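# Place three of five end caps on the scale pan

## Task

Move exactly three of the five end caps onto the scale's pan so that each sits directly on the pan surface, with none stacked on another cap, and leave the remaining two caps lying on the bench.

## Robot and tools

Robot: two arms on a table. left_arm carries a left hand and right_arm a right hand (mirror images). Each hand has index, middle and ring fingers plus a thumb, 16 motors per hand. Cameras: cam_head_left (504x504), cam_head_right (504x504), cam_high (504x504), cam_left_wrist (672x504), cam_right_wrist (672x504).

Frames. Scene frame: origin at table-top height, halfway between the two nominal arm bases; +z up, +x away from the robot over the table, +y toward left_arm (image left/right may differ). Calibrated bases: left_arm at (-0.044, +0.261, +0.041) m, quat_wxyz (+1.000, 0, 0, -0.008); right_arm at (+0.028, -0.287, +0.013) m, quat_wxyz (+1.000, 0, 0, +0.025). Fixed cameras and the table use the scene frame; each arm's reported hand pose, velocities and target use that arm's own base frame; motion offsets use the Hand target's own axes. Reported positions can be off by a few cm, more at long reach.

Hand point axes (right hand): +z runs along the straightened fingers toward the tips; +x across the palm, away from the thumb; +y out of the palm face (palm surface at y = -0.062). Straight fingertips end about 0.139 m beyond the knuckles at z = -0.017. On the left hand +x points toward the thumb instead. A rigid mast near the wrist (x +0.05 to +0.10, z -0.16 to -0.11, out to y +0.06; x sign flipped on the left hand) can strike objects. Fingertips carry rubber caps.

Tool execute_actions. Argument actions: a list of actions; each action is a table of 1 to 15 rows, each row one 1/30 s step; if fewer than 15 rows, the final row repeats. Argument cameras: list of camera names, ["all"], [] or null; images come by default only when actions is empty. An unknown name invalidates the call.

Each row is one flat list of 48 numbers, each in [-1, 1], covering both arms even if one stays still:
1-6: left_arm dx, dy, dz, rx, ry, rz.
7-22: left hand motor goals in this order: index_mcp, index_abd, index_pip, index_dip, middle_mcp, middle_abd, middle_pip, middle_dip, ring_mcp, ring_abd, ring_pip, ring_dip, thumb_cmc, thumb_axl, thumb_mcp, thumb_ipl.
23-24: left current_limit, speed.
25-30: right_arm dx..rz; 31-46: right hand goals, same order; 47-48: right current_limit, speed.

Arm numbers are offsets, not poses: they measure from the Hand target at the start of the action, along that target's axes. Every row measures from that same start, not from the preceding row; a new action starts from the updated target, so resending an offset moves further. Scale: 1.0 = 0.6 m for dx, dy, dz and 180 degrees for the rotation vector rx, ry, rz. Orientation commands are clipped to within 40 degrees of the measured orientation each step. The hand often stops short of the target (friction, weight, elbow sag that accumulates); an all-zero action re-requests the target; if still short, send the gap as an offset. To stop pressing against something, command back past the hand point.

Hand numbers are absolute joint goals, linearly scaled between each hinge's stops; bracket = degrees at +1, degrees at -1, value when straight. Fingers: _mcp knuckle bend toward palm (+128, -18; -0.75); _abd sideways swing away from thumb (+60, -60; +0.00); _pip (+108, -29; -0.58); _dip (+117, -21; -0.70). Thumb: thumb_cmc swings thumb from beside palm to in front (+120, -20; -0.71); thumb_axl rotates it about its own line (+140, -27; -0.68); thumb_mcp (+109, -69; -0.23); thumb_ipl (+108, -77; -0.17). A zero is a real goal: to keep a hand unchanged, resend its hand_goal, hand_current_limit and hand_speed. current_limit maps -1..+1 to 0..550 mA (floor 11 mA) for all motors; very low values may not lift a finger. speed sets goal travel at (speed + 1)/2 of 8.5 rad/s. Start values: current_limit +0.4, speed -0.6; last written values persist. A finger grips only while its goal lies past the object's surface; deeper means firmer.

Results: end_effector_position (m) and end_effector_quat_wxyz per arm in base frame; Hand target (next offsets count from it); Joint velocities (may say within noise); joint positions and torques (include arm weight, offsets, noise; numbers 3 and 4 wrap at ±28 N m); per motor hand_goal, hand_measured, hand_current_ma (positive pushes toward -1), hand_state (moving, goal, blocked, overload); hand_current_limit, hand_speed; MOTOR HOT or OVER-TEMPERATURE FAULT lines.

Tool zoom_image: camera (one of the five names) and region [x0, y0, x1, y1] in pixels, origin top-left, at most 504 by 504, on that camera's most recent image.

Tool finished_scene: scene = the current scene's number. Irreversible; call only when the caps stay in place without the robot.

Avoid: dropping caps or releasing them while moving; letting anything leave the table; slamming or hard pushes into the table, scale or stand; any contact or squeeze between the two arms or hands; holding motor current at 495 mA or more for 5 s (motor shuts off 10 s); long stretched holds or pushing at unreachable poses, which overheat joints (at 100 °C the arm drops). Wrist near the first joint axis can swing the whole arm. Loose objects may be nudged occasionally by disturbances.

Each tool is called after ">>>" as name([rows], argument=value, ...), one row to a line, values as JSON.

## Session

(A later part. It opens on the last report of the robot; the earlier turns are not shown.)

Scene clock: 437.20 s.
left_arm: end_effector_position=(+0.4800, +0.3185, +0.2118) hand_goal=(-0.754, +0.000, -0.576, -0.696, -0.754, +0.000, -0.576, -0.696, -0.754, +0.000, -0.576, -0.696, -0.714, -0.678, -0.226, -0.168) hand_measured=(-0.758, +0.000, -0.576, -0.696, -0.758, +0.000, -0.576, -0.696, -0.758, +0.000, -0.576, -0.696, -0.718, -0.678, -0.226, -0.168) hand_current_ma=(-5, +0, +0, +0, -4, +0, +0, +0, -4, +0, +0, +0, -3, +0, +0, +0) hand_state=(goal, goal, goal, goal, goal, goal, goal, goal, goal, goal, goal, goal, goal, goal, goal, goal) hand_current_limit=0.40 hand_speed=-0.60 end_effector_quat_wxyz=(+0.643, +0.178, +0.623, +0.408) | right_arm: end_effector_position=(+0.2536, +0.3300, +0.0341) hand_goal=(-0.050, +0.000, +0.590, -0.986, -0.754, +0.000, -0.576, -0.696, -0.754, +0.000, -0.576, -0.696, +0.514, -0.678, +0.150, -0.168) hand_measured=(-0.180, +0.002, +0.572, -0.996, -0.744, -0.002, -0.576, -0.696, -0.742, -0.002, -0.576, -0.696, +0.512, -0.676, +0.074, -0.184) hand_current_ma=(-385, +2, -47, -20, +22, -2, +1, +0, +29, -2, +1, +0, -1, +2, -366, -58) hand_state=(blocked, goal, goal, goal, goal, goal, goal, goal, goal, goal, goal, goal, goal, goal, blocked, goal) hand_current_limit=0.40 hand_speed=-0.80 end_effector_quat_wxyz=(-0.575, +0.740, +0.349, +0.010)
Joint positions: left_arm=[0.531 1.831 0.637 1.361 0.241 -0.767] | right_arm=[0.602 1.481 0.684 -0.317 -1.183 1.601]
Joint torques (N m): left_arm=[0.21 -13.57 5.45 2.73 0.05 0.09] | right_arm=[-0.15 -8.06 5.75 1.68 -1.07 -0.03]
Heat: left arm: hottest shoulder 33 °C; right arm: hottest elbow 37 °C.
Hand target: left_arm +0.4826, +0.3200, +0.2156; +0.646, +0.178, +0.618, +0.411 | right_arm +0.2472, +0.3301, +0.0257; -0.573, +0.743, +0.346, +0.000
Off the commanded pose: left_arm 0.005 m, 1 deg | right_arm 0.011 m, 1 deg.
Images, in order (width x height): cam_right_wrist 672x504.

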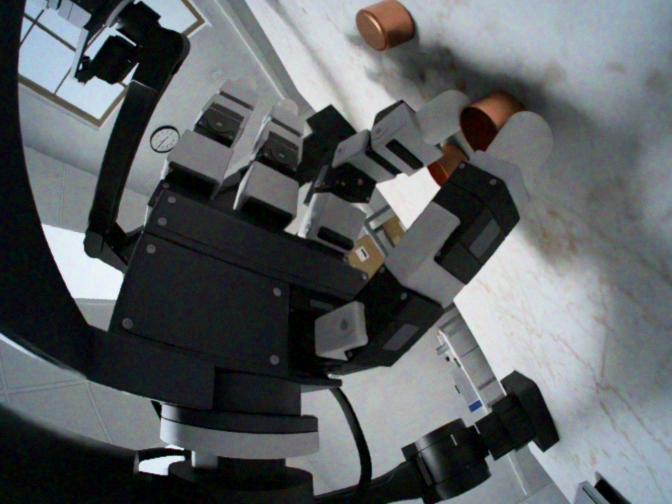

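>>> execute_actions([
  [[0,0,0,0,0,0,-0.754,0,-0.576,-0.696,-0.754,0,-0.576,-0.696,-0.754,0,-0.576,-0.696,-0.714,-0.678,-0.226,-0.168,0.4,-0.6,0.0703,-0.1505,-0.0604,0,0,0,-0.05,0,0.591,-0.986,-0.754,0,-0.576,-0.696,-0.754,0,-0.576,-0.696,0.514,-0.678,0.15,-0.168,0.4,-0.8]],
  [[0,0,0,0,0,0,-0.754,0,-0.576,-0.696,-0.754,0,-0.576,-0.696,-0.754,0,-0.576,-0.696,-0.714,-0.678,-0.226,-0.168,0.4,-0.6,0.0703,-0.1505,-0.0604,0,0,0,-0.05,0,0.591,-0.986,-0.754,0,-0.576,-0.696,-0.754,0,-0.576,-0.696,0.514,-0.678,0.15,-0.168,0.4,-0.8]],
  [[0,0,0,0,0,0,-0.754,0,-0.576,-0.696,-0.754,0,-0.576,-0.696,-0.754,0,-0.576,-0.696,-0.714,-0.678,-0.226,-0.168,0.4,-0.6,0.0065,0.0689,-0.1636,-0.031,0.0663,0.0266,-0.05,0,0.591,-0.986,-0.754,0,-0.576,-0.696,-0.754,0,-0.576,-0.696,0.514,-0.678,0.15,-0.168,0.4,-0.8]],
  [[0,0,0,0,0,0,-0.754,0,-0.576,-0.696,-0.754,0,-0.576,-0.696,-0.754,0,-0.576,-0.696,-0.714,-0.678,-0.226,-0.168,0.4,-0.6,0.0062,0.0657,-0.156,-0.031,0.0663,0.0266,-0.05,0,0.591,-0.986,-0.754,0,-0.576,-0.696,-0.754,0,-0.576,-0.696,0.514,-0.678,0.15,-0.168,0.4,-0.8]],
  [[0,0,0,0,0,0,-0.754,0,-0.576,-0.696,-0.754,0,-0.576,-0.696,-0.754,0,-0.576,-0.696,-0.714,-0.678,-0.226,-0.168,0.4,-0.6,0.0332,0.0733,-0.1434,-0.031,0.0663,0.0266,-0.05,0,0.591,-0.986,-0.754,0,-0.576,-0.696,-0.754,0,-0.576,-0.696,0.514,-0.678,0.15,-0.168,0.4,-0.8]],
  [[0,0,0,0,0,0,-0.754,0,-0.576,-0.696,-0.754,0,-0.576,-0.696,-0.754,0,-0.576,-0.696,-0.714,-0.678,-0.226,-0.168,0.4,-0.6,0.0544,0.0829,-0.1428,-0.031,0.0663,0.0266,-0.05,0,0.591,-0.986,-0.754,0,-0.576,-0.696,-0.754,0,-0.576,-0.696,0.514,-0.678,0.15,-0.168,0.4,-0.8]],
  [[0,0,0,0,0,0,-0.754,0,-0.576,-0.696,-0.754,0,-0.576,-0.696,-0.754,0,-0.576,-0.696,-0.714,-0.678,-0.226,-0.168,0.4,-0.6,0.0681,0.0914,-0.1478,-0.031,0.0663,0.0266,-0.05,0,0.591,-0.986,-0.754,0,-0.576,-0.696,-0.754,0,-0.576,-0.696,0.514,-0.678,0.15,-0.168,0.4,-0.8]],
  [[0,0,0,0,0,0,-0.754,0,-0.576,-0.696,-0.754,0,-0.576,-0.696,-0.754,0,-0.576,-0.696,-0.714,-0.678,-0.226,-0.168,0.4,-0.6,-0.0398,0.0852,0.0342,0,0,0,-0.05,0,0.591,-0.986,-0.754,0,-0.576,-0.696,-0.754,0,-0.576,-0.696,0.514,-0.678,0.15,-0.168,0.4,-0.8]],
], cameras=["cam_head_left","cam_right_wrist"])

>>> zoom_image(camera="cam_head_left", region=[310, 210, 430, 310])

Scene clock: 462.10 s.
left_arm: end_effector_position=(+0.4800, +0.3185, +0.2118) hand_goal=(-0.754, +0.000, -0.576, -0.696, -0.754, +0.000, -0.576, -0.696, -0.754, +0.000, -0.576, -0.696, -0.714, -0.678, -0.226, -0.168) hand_measured=(-0.758, +0.000, -0.576, -0.696, -0.758, +0.000, -0.576, -0.696, -0.758, +0.000, -0.576, -0.696, -0.718, -0.678, -0.226, -0.168) hand_current_ma=(-5, +0, +0, +0, -4, +0, +0, +0, -4, +0, +0, +0, -3, +0, +0, +0) hand_state=(goal, goal, goal, goal, goal, goal, goal, goal, goal, goal, goal, goal, goal, goal, goal, goal) hand_current_limit=0.40 hand_speed=-0.60 end_effector_quat_wxyz=(+0.643, +0.178, +0.623, +0.408) | right_arm: end_effector_position=(+0.4027, -0.1617, +0.1830) hand_goal=(-0.050, +0.000, +0.590, -0.986, -0.754, +0.000, -0.576, -0.696, -0.754, +0.000, -0.576, -0.696, +0.514, -0.678, +0.150, -0.168) hand_measured=(-0.172, +0.002, +0.558, -0.998, -0.744, -0.002, -0.576, -0.696, -0.742, -0.002, -0.576, -0.696, +0.514, -0.678, +0.076, -0.186) hand_current_ma=(-385, +1, -89, -29, +22, -2, +1, +0, +29, -2, +1, +0, -1, +1, -356, -64) hand_state=(blocked, goal, blocked, goal, goal, goal, goal, goal, goal, goal, goal, goal, goal, goal, blocked, goal) hand_current_limit=0.40 hand_speed=-0.80 end_effector_quat_wxyz=(-0.465, +0.807, -0.144, +0.334)
Joint positions: left_arm=[0.531 1.831 0.637 1.361 0.241 -0.767] | right_arm=[-0.687 1.332 1.013 -0.953 -1.203 1.442]
Joint torques (N m): left_arm=[0.09 -13.63 5.48 2.74 0.05 0.1] | right_arm=[0.03 -8.64 7.53 1.42 -1.29 -0.06]
Heat: left arm: hottest shoulder 33 °C; right arm: hottest elbow 37 °C.
Hand target: left_arm +0.4826, +0.3200, +0.2156; +0.646, +0.178, +0.618, +0.411 | right_arm +0.4047, -0.1570, +0.1783; -0.468, +0.807, -0.143, +0.330
Off the commanded pose: left_arm 0.005 m, 1 deg | right_arm 0.007 m, 1 deg.
Images, in order (width x height): cam_head_left 504x504, cam_right_wrist 672x504.

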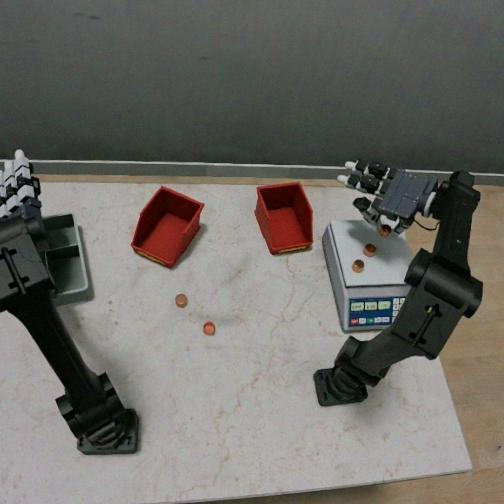

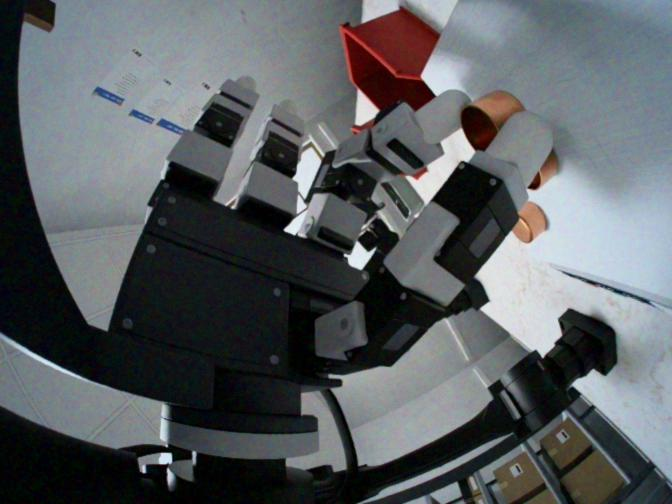

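Scaled by 4.200 from the camera's 504x504 image, which has a finer 720x720 frame.

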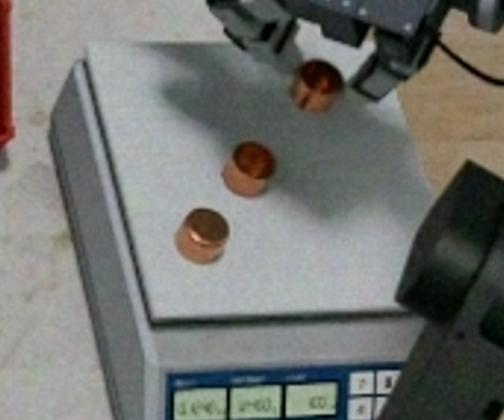

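>>> execute_actions([
  [[0,0,0,0,0,0,-0.754,0,-0.576,-0.696,-0.754,0,-0.576,-0.696,-0.754,0,-0.576,-0.696,-0.714,-0.678,-0.226,-0.168,0.4,-0.6,-0.0265,0.0568,0.0228,0,0,0,-0.05,0,0.591,-0.986,-0.754,0,-0.576,-0.696,-0.754,0,-0.576,-0.696,0.514,-0.678,0.15,-0.168,0.4,-0.8]],
])

>>> execute_actions([
  [[0,0,0,0,0,0,-0.754,0,-0.576,-0.696,-0.754,0,-0.576,-0.696,-0.754,0,-0.576,-0.696,-0.714,-0.678,-0.226,-0.168,0.4,-0.6,-0.0033,0.0071,0.0029,0,0,0,-0.05,0,0.591,-0.986,-0.754,0,-0.576,-0.696,-0.754,0,-0.576,-0.696,0.514,-0.678,0.15,-0.168,0.4,-0.8]],
])

Scene clock: 467.50 s.
left_arm: end_effector_position=(+0.4800, +0.3185, +0.2118) hand_goal=(-0.754, +0.000, -0.576, -0.696, -0.754, +0.000, -0.576, -0.696, -0.754, +0.000, -0.576, -0.696, -0.714, -0.678, -0.226, -0.168) hand_measured=(-0.758, +0.000, -0.576, -0.696, -0.758, +0.000, -0.576, -0.696, -0.758, +0.000, -0.576, -0.696, -0.718, -0.678, -0.226, -0.168) hand_current_ma=(-5, +0, +0, +0, -4, +0, +0, +0, -4, +0, +0, +0, -3, +0, +0, +0) hand_state=(goal, goal, goal, goal, goal, goal, goal, goal, goal, goal, goal, goal, goal, goal, goal, goal) hand_current_limit=0.40 hand_speed=-0.60 end_effector_quat_wxyz=(+0.643, +0.178, +0.623, +0.408) | right_arm: end_effector_position=(+0.4031, -0.1621, +0.1429) hand_goal=(-0.050, +0.000, +0.590, -0.986, -0.754, +0.000, -0.576, -0.696, -0.754, +0.000, -0.576, -0.696, +0.514, -0.678, +0.150, -0.168) hand_measured=(-0.172, +0.002, +0.558, -0.998, -0.744, -0.002, -0.576, -0.696, -0.742, -0.002, -0.576, -0.696, +0.514, -0.678, +0.076, -0.186) hand_current_ma=(-385, +1, -89, -29, +22, -2, +1, +0, +29, -2, +1, +0, -1, +1, -356, -64) hand_state=(blocked, goal, blocked, goal, goal, goal, goal, goal, goal, goal, goal, goal, goal, goal, blocked, goal) hand_current_limit=0.40 hand_speed=-0.80 end_effector_quat_wxyz=(-0.465, +0.807, -0.143, +0.335)
Joint positions: left_arm=[0.531 1.831 0.637 1.361 0.241 -0.767] | right_arm=[-0.687 1.376 0.941 -0.838 -1.203 1.442]
Joint torques (N m): left_arm=[0.09 -13.57 5.46 2.71 0.04 0.09] | right_arm=[0.03 -8.94 7.35 1.4 -1.29 -0.06]
Heat: left arm: hottest shoulder 33 °C; right arm: hottest elbow 37 °C.
Hand target: left_arm +0.4826, +0.3200, +0.2156; +0.646, +0.178, +0.618, +0.411 | right_arm +0.4048, -0.1571, +0.1383; -0.468, +0.807, -0.143, +0.330
Off the commanded pose: left_arm 0.005 m, 1 deg | right_arm 0.007 m, 1 deg.

Scene clock: 468.20 s.
left_arm: end_effector_position=(+0.4800, +0.3185, +0.2118) hand_goal=(-0.754, +0.000, -0.576, -0.696, -0.754, +0.000, -0.576, -0.696, -0.754, +0.000, -0.576, -0.696, -0.714, -0.678, -0.226, -0.168) hand_measured=(-0.758, +0.000, -0.576, -0.696, -0.758, +0.000, -0.576, -0.696, -0.758, +0.000, -0.576, -0.696, -0.718, -0.678, -0.226, -0.168) hand_current_ma=(-5, +0, +0, +0, -4, +0, +0, +0, -4, +0, +0, +0, -3, +0, +0, +0) hand_state=(goal, goal, goal, goal, goal, goal, goal, goal, goal, goal, goal, goal, goal, goal, goal, goal) hand_current_limit=0.40 hand_speed=-0.60 end_effector_quat_wxyz=(+0.643, +0.178, +0.623, +0.408) | right_arm: end_effector_position=(+0.4037, -0.1626, +0.1413) hand_goal=(-0.050, +0.000, +0.590, -0.986, -0.754, +0.000, -0.576, -0.696, -0.754, +0.000, -0.576, -0.696, +0.514, -0.678, +0.150, -0.168) hand_measured=(-0.172, +0.002, +0.558, -0.998, -0.744, -0.002, -0.576, -0.696, -0.742, -0.002, -0.576, -0.696, +0.514, -0.678, +0.076, -0.186) hand_current_ma=(-385, +1, -89, -29, +22, -2, +1, +0, +29, -2, +1, +0, -1, +1, -356, -64) hand_state=(blocked, goal, blocked, goal, goal, goal, goal, goal, goal, goal, goal, goal, goal, goal, blocked, goal) hand_current_limit=0.40 hand_speed=-0.80 end_effector_quat_wxyz=(-0.464, +0.807, -0.141, +0.337)
Joint positions: left_arm=[0.531 1.831 0.637 1.361 0.241 -0.767] | right_arm=[-0.687 1.376 0.935 -0.824 -1.203 1.442]
Joint torques (N m): left_arm=[0.15 -13.57 5.46 2.73 0.05 0.09] | right_arm=[0.03 -8.47 7.15 1.46 -1.28 -0.06]
Heat: left arm: hottest shoulder 33 °C; right arm: hottest elbow 37 °C.
Hand target: left_arm +0.4826, +0.3200, +0.2156; +0.646, +0.178, +0.618, +0.411 | right_arm +0.4047, -0.1570, +0.1332; -0.468, +0.807, -0.143, +0.330
Off the commanded pose: left_arm 0.005 m, 1 deg | right_arm 0.010 m, 1 deg.

>>> execute_actions([
  [[0,0,0,0,0,0,-0.754,0,-0.576,-0.696,-0.754,0,-0.576,-0.696,-0.754,0,-0.576,-0.696,-0.714,-0.678,-0.226,-0.168,0.4,-0.6,-0.002,0.0043,0.0017,0,0,0,-0.05,0,0.591,-0.986,-0.754,0,-0.576,-0.696,-0.754,0,-0.576,-0.696,0.514,-0.678,0.15,-0.168,0.4,-0.8]],
])

>>> execute_actions([
  [[0,0,0,0,0,0,-0.754,0,-0.576,-0.696,-0.754,0,-0.576,-0.696,-0.754,0,-0.576,-0.696,-0.714,-0.678,-0.226,-0.168,0.4,-0.6,-0.0013,0.0028,0.0011,0,0,0,-0.05,0,0.591,-0.986,-0.754,0,-0.576,-0.696,-0.754,0,-0.576,-0.696,0.514,-0.678,0.15,-0.168,0.4,-0.8]],
])

Scene clock: 472.63 s.
left_arm: end_effector_position=(+0.4800, +0.3185, +0.2118) hand_goal=(-0.754, +0.000, -0.576, -0.696, -0.754, +0.000, -0.576, -0.696, -0.754, +0.000, -0.576, -0.696, -0.714, -0.678, -0.226, -0.168) hand_measured=(-0.758, +0.000, -0.576, -0.696, -0.758, +0.000, -0.576, -0.696, -0.758, +0.000, -0.576, -0.696, -0.718, -0.678, -0.226, -0.168) hand_current_ma=(-5, +0, +0, +0, -4, +0, +0, +0, -4, +0, +0, +0, -3, +0, +0, +0) hand_state=(goal, goal, goal, goal, goal, goal, goal, goal, goal, goal, goal, goal, goal, goal, goal, goal) hand_current_limit=0.40 hand_speed=-0.60 end_effector_quat_wxyz=(+0.643, +0.178, +0.623, +0.408) | right_arm: end_effector_position=(+0.4041, -0.1629, +0.1400) hand_goal=(-0.050, +0.000, +0.590, -0.986, -0.754, +0.000, -0.576, -0.696, -0.754, +0.000, -0.576, -0.696, +0.514, -0.678, +0.150, -0.168) hand_measured=(-0.172, +0.002, +0.558, -0.998, -0.744, -0.002, -0.576, -0.696, -0.742, -0.002, -0.576, -0.696, +0.514, -0.678, +0.076, -0.186) hand_current_ma=(-385, +1, -89, -29, +22, -2, +1, +0, +29, -2, +1, +0, -1, +1, -356, -65) hand_state=(blocked, goal, blocked, goal, goal, goal, goal, goal, goal, goal, goal, goal, goal, goal, blocked, goal) hand_current_limit=0.40 hand_speed=-0.80 end_effector_quat_wxyz=(-0.463, +0.807, -0.140, +0.339)
Joint positions: left_arm=[0.531 1.831 0.637 1.361 0.241 -0.767] | right_arm=[-0.687 1.376 0.932 -0.815 -1.203 1.442]
Joint torques (N m): left_arm=[0.15 -13.57 5.45 2.71 0.04 0.09] | right_arm=[0.03 -8.29 7.15 1.42 -1.28 -0.06]
Heat: left arm: hottest shoulder 33 °C; right arm: hottest elbow 38 °C.
Hand target: left_arm +0.4826, +0.3200, +0.2156; +0.646, +0.178, +0.618, +0.411 | right_arm +0.4047, -0.1571, +0.1303; -0.468, +0.807, -0.143, +0.330
Off the commanded pose: left_arm 0.005 m, 1 deg | right_arm 0.011 m, 1 deg.

Scene clock: 473.33 s.
left_arm: end_effector_position=(+0.4800, +0.3185, +0.2118) hand_goal=(-0.754, +0.000, -0.576, -0.696, -0.754, +0.000, -0.576, -0.696, -0.754, +0.000, -0.576, -0.696, -0.714, -0.678, -0.226, -0.168) hand_measured=(-0.758, +0.000, -0.576, -0.696, -0.758, +0.000, -0.576, -0.696, -0.758, +0.000, -0.576, -0.696, -0.718, -0.678, -0.226, -0.168) hand_current_ma=(-5, +0, +0, +0, -4, +0, +0, +0, -4, +0, +0, +0, -3, +0, +0, +0) hand_state=(goal, goal, goal, goal, goal, goal, goal, goal, goal, goal, goal, goal, goal, goal, goal, goal) hand_current_limit=0.40 hand_speed=-0.60 end_effector_quat_wxyz=(+0.643, +0.178, +0.623, +0.408) | right_arm: end_effector_position=(+0.4049, -0.1636, +0.1400) hand_goal=(-0.050, +0.000, +0.590, -0.986, -0.754, +0.000, -0.576, -0.696, -0.754, +0.000, -0.576, -0.696, +0.514, -0.678, +0.150, -0.168) hand_measured=(-0.172, +0.002, +0.558, -0.998, -0.744, -0.002, -0.576, -0.696, -0.742, -0.002, -0.576, -0.696, +0.514, -0.678, +0.076, -0.186) hand_current_ma=(-385, +1, -89, -29, +22, -2, +1, +0, +29, -2, +1, +0, -1, +1, -356, -65) hand_state=(blocked, goal, blocked, goal, goal, goal, goal, goal, goal, goal, goal, goal, goal, goal, blocked, goal) hand_current_limit=0.40 hand_speed=-0.80 end_effector_quat_wxyz=(-0.462, +0.807, -0.139, +0.341)
Joint positions: left_arm=[0.531 1.831 0.637 1.361 0.241 -0.767] | right_arm=[-0.687 1.377 0.932 -0.81 -1.203 1.442]
Joint torques (N m): left_arm=[0.15 -13.63 5.46 2.73 0.05 0.09] | right_arm=[0.03 -8.06 6.83 1.47 -1.28 -0.07]
Heat: left arm: hottest shoulder 33 °C; right arm: hottest elbow 37 °C.
Hand target: left_arm +0.4826, +0.3200, +0.2156; +0.646, +0.178, +0.618, +0.411 | right_arm +0.4048, -0.1571, +0.1283; -0.468, +0.807, -0.143, +0.330
Off the commanded pose: left_arm 0.005 m, 1 deg | right_arm 0.013 m, 1 deg.

>>> execute_actions([
  [[0,0,0,0,0,0,-0.754,0,-0.576,-0.696,-0.754,0,-0.576,-0.696,-0.754,0,-0.576,-0.696,-0.714,-0.678,-0.226,-0.168,0.4,-0.6,-0.0013,0.0028,0.0011,0,0,0,-0.05,0,0.591,-0.986,-0.754,0,-0.576,-0.696,-0.754,0,-0.576,-0.696,0.514,-0.678,0.15,-0.168,0.4,-0.8]],
])

>>> execute_actions([
  [[0,0,0,0,0,0,-0.754,0,-0.576,-0.696,-0.754,0,-0.576,-0.696,-0.754,0,-0.576,-0.696,-0.714,-0.678,-0.226,-0.168,0.4,-0.6,-0.0013,0.0028,0.0011,0,0,0,-0.05,0,0.591,-0.986,-0.754,0,-0.576,-0.696,-0.754,0,-0.576,-0.696,0.514,-0.678,0.15,-0.168,0.4,-0.8]],
])

Scene clock: 481.77 s.
left_arm: end_effector_position=(+0.4800, +0.3185, +0.2118) hand_goal=(-0.754, +0.000, -0.576, -0.696, -0.754, +0.000, -0.576, -0.696, -0.754, +0.000, -0.576, -0.696, -0.714, -0.678, -0.226, -0.168) hand_measured=(-0.758, +0.000, -0.576, -0.696, -0.758, +0.000, -0.576, -0.696, -0.758, +0.000, -0.576, -0.696, -0.718, -0.678, -0.226, -0.168) hand_current_ma=(-5, +0, +0, +0, -4, +0, +0, +0, -4, +0, +0, +0, -3, +0, +0, +0) hand_state=(goal, goal, goal, goal, goal, goal, goal, goal, goal, goal, goal, goal, goal, goal, goal, goal) hand_current_limit=0.40 hand_speed=-0.60 end_effector_quat_wxyz=(+0.643, +0.178, +0.623, +0.408) | right_arm: end_effector_position=(+0.4051, -0.1635, +0.1397) hand_goal=(-0.050, +0.000, +0.590, -0.986, -0.754, +0.000, -0.576, -0.696, -0.754, +0.000, -0.576, -0.696, +0.514, -0.678, +0.150, -0.168) hand_measured=(-0.170, +0.002, +0.558, -0.998, -0.744, -0.002, -0.576, -0.696, -0.742, -0.002, -0.576, -0.696, +0.514, -0.678, +0.076, -0.188) hand_current_ma=(-385, +1, -89, -29, +22, -2, +1, +0, +29, -2, +1, +0, -1, +1, -356, -73) hand_state=(blocked, goal, blocked, goal, goal, goal, goal, goal, goal, goal, goal, goal, goal, goal, blocked, blocked) hand_current_limit=0.40 hand_speed=-0.80 end_effector_quat_wxyz=(-0.462, +0.807, -0.138, +0.342)
Joint positions: left_arm=[0.531 1.831 0.637 1.361 0.241 -0.767] | right_arm=[-0.687 1.377 0.93 -0.805 -1.205 1.443]
Joint torques (N m): left_arm=[0.09 -13.63 5.46 2.73 0.04 0.09] | right_arm=[-0.03 -7.88 6.72 1.48 -1.22 -0.08]
Heat: left arm: hottest shoulder 33 °C; right arm: hottest elbow 37 °C.
Hand target: left_arm +0.4826, +0.3200, +0.2156; +0.646, +0.178, +0.618, +0.411 | right_arm +0.4047, -0.1570, +0.1264; -0.469, +0.807, -0.143, +0.330
Off the commanded pose: left_arm 0.005 m, 1 deg | right_arm 0.015 m, 2 deg.

Scene clock: 482.47 s.
left_arm: end_effector_position=(+0.4800, +0.3185, +0.2118) hand_goal=(-0.754, +0.000, -0.576, -0.696, -0.754, +0.000, -0.576, -0.696, -0.754, +0.000, -0.576, -0.696, -0.714, -0.678, -0.226, -0.168) hand_measured=(-0.758, +0.000, -0.576, -0.696, -0.758, +0.000, -0.576, -0.696, -0.758, +0.000, -0.576, -0.696, -0.718, -0.678, -0.226, -0.168) hand_current_ma=(-5, +0, +0, +0, -4, +0, +0, +0, -4, +0, +0, +0, -3, +0, +0, +0) hand_state=(goal, goal, goal, goal, goal, goal, goal, goal, goal, goal, goal, goal, goal, goal, goal, goal) hand_current_limit=0.40 hand_speed=-0.60 end_effector_quat_wxyz=(+0.643, +0.178, +0.623, +0.408) | right_arm: end_effector_position=(+0.4055, -0.1637, +0.1391) hand_goal=(-0.050, +0.000, +0.590, -0.986, -0.754, +0.000, -0.576, -0.696, -0.754, +0.000, -0.576, -0.696, +0.514, -0.678, +0.150, -0.168) hand_measured=(-0.170, +0.002, +0.558, -0.998, -0.744, -0.002, -0.576, -0.696, -0.742, -0.002, -0.576, -0.696, +0.514, -0.678, +0.076, -0.188) hand_current_ma=(-385, +1, -89, -29, +22, -2, +1, +0, +29, -2, +1, +0, -1, +1, -356, -73) hand_state=(blocked, goal, blocked, goal, goal, goal, goal, goal, goal, goal, goal, goal, goal, goal, blocked, blocked) hand_current_limit=0.40 hand_speed=-0.80 end_effector_quat_wxyz=(-0.461, +0.807, -0.137, +0.343)
Joint positions: left_arm=[0.531 1.831 0.637 1.361 0.241 -0.767] | right_arm=[-0.687 1.377 0.927 -0.799 -1.205 1.443]
Joint torques (N m): left_arm=[0.15 -13.57 5.48 2.73 0.05 0.09] | right_arm=[0.03 -7.65 6.67 1.47 -1.2 -0.08]
Heat: left arm: hottest shoulder 33 °C; right arm: hottest elbow 37 °C.
Hand target: left_arm +0.4826, +0.3200, +0.2156; +0.646, +0.178, +0.618, +0.411 | right_arm +0.4048, -0.1571, +0.1245; -0.468, +0.807, -0.143, +0.330
Off the commanded pose: left_arm 0.005 m, 1 deg | right_arm 0.016 m, 2 deg.

>>> execute_actions([
  [[0,0,0,0,0,0,-0.754,0,-0.576,-0.696,-0.754,0,-0.576,-0.696,-0.754,0,-0.576,-0.696,-0.714,-0.678,-0.226,-0.168,0.4,-0.6,0.0047,-0.0099,-0.004,0,0,0,-0.2,0,0.591,-0.986,-0.754,0,-0.576,-0.696,-0.754,0,-0.576,-0.696,0.514,-0.678,0.03,-0.168,0.3,-0.88]],
  [[0,0,0,0,0,0,-0.754,0,-0.576,-0.696,-0.754,0,-0.576,-0.696,-0.754,0,-0.576,-0.696,-0.714,-0.678,-0.226,-0.168,0.4,-0.6,0,0,0,0,0,0,-0.27,0,0.591,-0.986,-0.754,0,-0.576,-0.696,-0.754,0,-0.576,-0.696,0.514,-0.678,-0.01,-0.168,0.3,-0.85]],
], cameras=["cam_head_left","cam_right_wrist"])

>>> zoom_image(camera="cam_head_left", region=[310, 210, 430, 310])

Scene clock: 489.70 s.
left_arm: end_effector_position=(+0.4800, +0.3185, +0.2118) hand_goal=(-0.754, +0.000, -0.576, -0.696, -0.754, +0.000, -0.576, -0.696, -0.754, +0.000, -0.576, -0.696, -0.714, -0.678, -0.226, -0.168) hand_measured=(-0.758, +0.000, -0.576, -0.696, -0.758, +0.000, -0.576, -0.696, -0.758, +0.000, -0.576, -0.696, -0.718, -0.678, -0.226, -0.168) hand_current_ma=(-5, +0, +0, +0, -4, +0, +0, +0, -4, +0, +0, +0, -3, +0, +0, +0) hand_state=(goal, goal, goal, goal, goal, goal, goal, goal, goal, goal, goal, goal, goal, goal, goal, goal) hand_current_limit=0.40 hand_speed=-0.60 end_effector_quat_wxyz=(+0.643, +0.178, +0.623, +0.408) | right_arm: end_effector_position=(+0.4055, -0.1637, +0.1391) hand_goal=(-0.270, +0.000, +0.590, -0.986, -0.754, +0.000, -0.576, -0.696, -0.754, +0.000, -0.576, -0.696, +0.514, -0.678, -0.010, -0.168) hand_measured=(-0.262, +0.002, +0.584, -0.990, -0.744, -0.002, -0.576, -0.696, -0.742, -0.002, -0.576, -0.696, +0.514, -0.678, -0.008, -0.170) hand_current_ma=(+20, +1, -11, -5, +22, -2, +1, +0, +29, -2, +1, +0, -1, +1, +5, -4) hand_state=(goal, goal, goal, goal, goal, goal, goal, goal, goal, goal, goal, goal, goal, goal, goal, goal) hand_current_limit=0.30 hand_speed=-0.85 end_effector_quat_wxyz=(-0.461, +0.807, -0.137, +0.343)
Joint positions: left_arm=[0.531 1.831 0.637 1.361 0.241 -0.767] | right_arm=[-0.687 1.377 0.927 -0.799 -1.205 1.443]
Joint torques (N m): left_arm=[0.15 -13.57 5.48 2.73 0.05 0.09] | right_arm=[-0.03 -8.35 7.53 0.69 -1.19 -0.07]
Heat: left arm: hottest shoulder 33 °C; right arm: hottest elbow 37 °C.
Hand target: left_arm +0.4826, +0.3200, +0.2156; +0.646, +0.178, +0.618, +0.411 | right_arm +0.4048, -0.1572, +0.1314; -0.468, +0.807, -0.143, +0.330
Off the commanded pose: left_arm 0.005 m, 1 deg | right_arm 0.010 m, 2 deg.
Images, in order (width x height): cam_head_left 504x504, cam_right_wrist 672x504.

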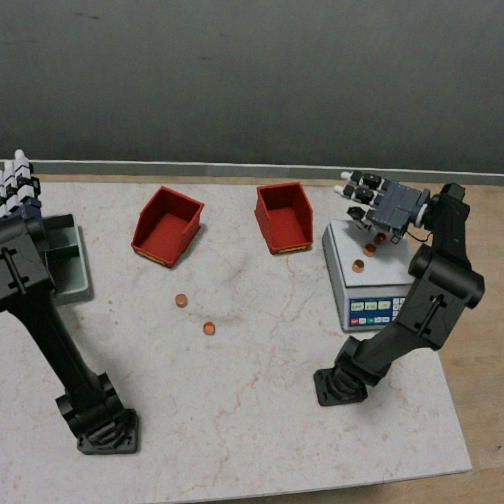

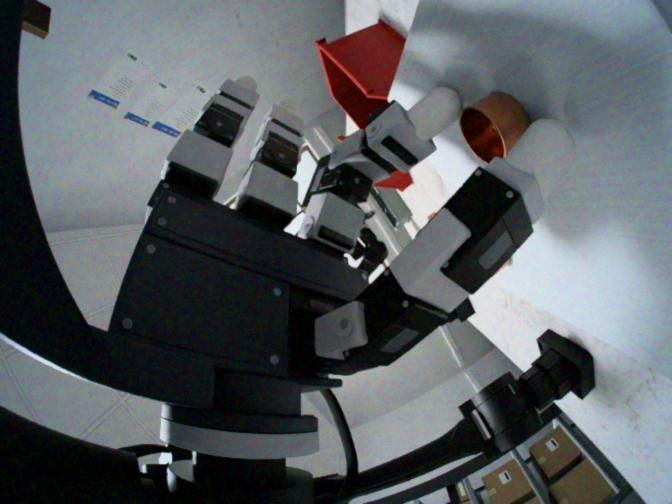

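Scaled by 4.200 from the camera's 504x504 image, which has a finer 720x720 frame.

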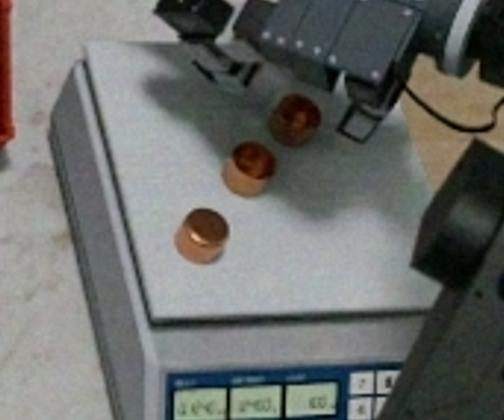

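>>> execute_actions([
  [[0,0,0,0,0,0,-0.754,0,-0.576,-0.696,-0.754,0,-0.576,-0.696,-0.754,0,-0.576,-0.696,-0.714,-0.678,-0.226,-0.168,0.4,-0.6,0.0257,-0.0238,-0.0082,0,0,0,-0.33,0,0.591,-0.986,-0.754,0,-0.576,-0.696,-0.754,0,-0.576,-0.696,0.514,-0.678,-0.03,-0.168,0.3,-0.8]],
  [[0,0,0,0,0,0,-0.754,0,-0.576,-0.696,-0.754,0,-0.576,-0.696,-0.754,0,-0.576,-0.696,-0.714,-0.678,-0.226,-0.168,0.4,-0.6,0.0464,-0.0994,-0.0399,0,0,0,-0.36,0,0.591,-0.986,-0.754,0,-0.576,-0.696,-0.754,0,-0.576,-0.696,0.514,-0.678,-0.04,-0.168,0.3,-0.8]],
], cameras=["cam_head_left","cam_head_right"])

>>> zoom_image(camera="cam_head_left", region=[310, 210, 430, 310])

Scene clock: 496.13 s.
left_arm: end_effector_position=(+0.4800, +0.3185, +0.2118) hand_goal=(-0.754, +0.000, -0.576, -0.696, -0.754, +0.000, -0.576, -0.696, -0.754, +0.000, -0.576, -0.696, -0.714, -0.678, -0.226, -0.168) hand_measured=(-0.758, +0.000, -0.576, -0.696, -0.758, +0.000, -0.576, -0.696, -0.758, +0.000, -0.576, -0.696, -0.718, -0.678, -0.226, -0.168) hand_current_ma=(-5, +0, +0, +0, -4, +0, +0, +0, -4, +0, +0, +0, -3, +0, +0, +0) hand_state=(goal, goal, goal, goal, goal, goal, goal, goal, goal, goal, goal, goal, goal, goal, goal, goal) hand_current_limit=0.40 hand_speed=-0.60 end_effector_quat_wxyz=(+0.643, +0.178, +0.623, +0.408) | right_arm: end_effector_position=(+0.3985, -0.1561, +0.2076) hand_goal=(-0.360, +0.000, +0.590, -0.986, -0.754, +0.000, -0.576, -0.696, -0.754, +0.000, -0.576, -0.696, +0.514, -0.678, -0.040, -0.168) hand_measured=(-0.350, +0.002, +0.586, -0.988, -0.744, -0.002, -0.576, -0.696, -0.742, -0.002, -0.576, -0.696, +0.514, -0.678, -0.038, -0.170) hand_current_ma=(+22, +1, -9, -5, +22, -2, +1, +0, +29, -2, +1, +0, -1, +1, +6, -4) hand_state=(goal, goal, goal, goal, goal, goal, goal, goal, goal, goal, goal, goal, goal, goal, goal, goal) hand_current_limit=0.30 hand_speed=-0.80 end_effector_quat_wxyz=(-0.473, +0.804, -0.158, +0.324)
Joint positions: left_arm=[0.531 1.831 0.637 1.361 0.241 -0.767] | right_arm=[-0.683 1.307 1.058 -1.027 -1.203 1.478]
Joint torques (N m): left_arm=[0.09 -13.57 5.46 2.73 0.05 0.09] | right_arm=[0.03 -7.77 12.07 0.53 -1.22 -0.24]
Heat: left arm: hottest shoulder 33 °C; right arm: hottest elbow 37 °C.
Hand target: left_arm +0.4826, +0.3200, +0.2156; +0.646, +0.178, +0.618, +0.411 | right_arm +0.4117, -0.1611, +0.2214; -0.468, +0.807, -0.143, +0.330
Off the commanded pose: left_arm 0.005 m, 1 deg | right_arm 0.020 m, 2 deg.
Images, in order (width x height): cam_head_left 504x504, cam_head_right 504x504.

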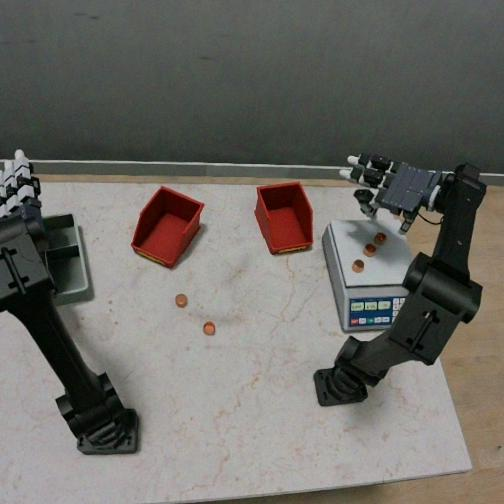

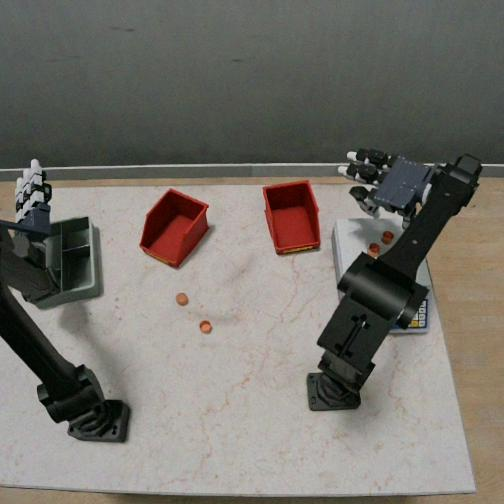

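Scaled by 4.200 from the camera's 504x504 image, which has a finer 720x720 frame.

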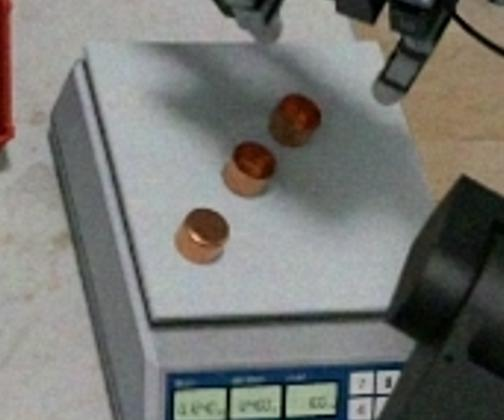

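Three caps stand on the pan, the other two on the bench, and the hand is clear.

>>> finished_scene(scene=3)

The scene is finished: the task was done.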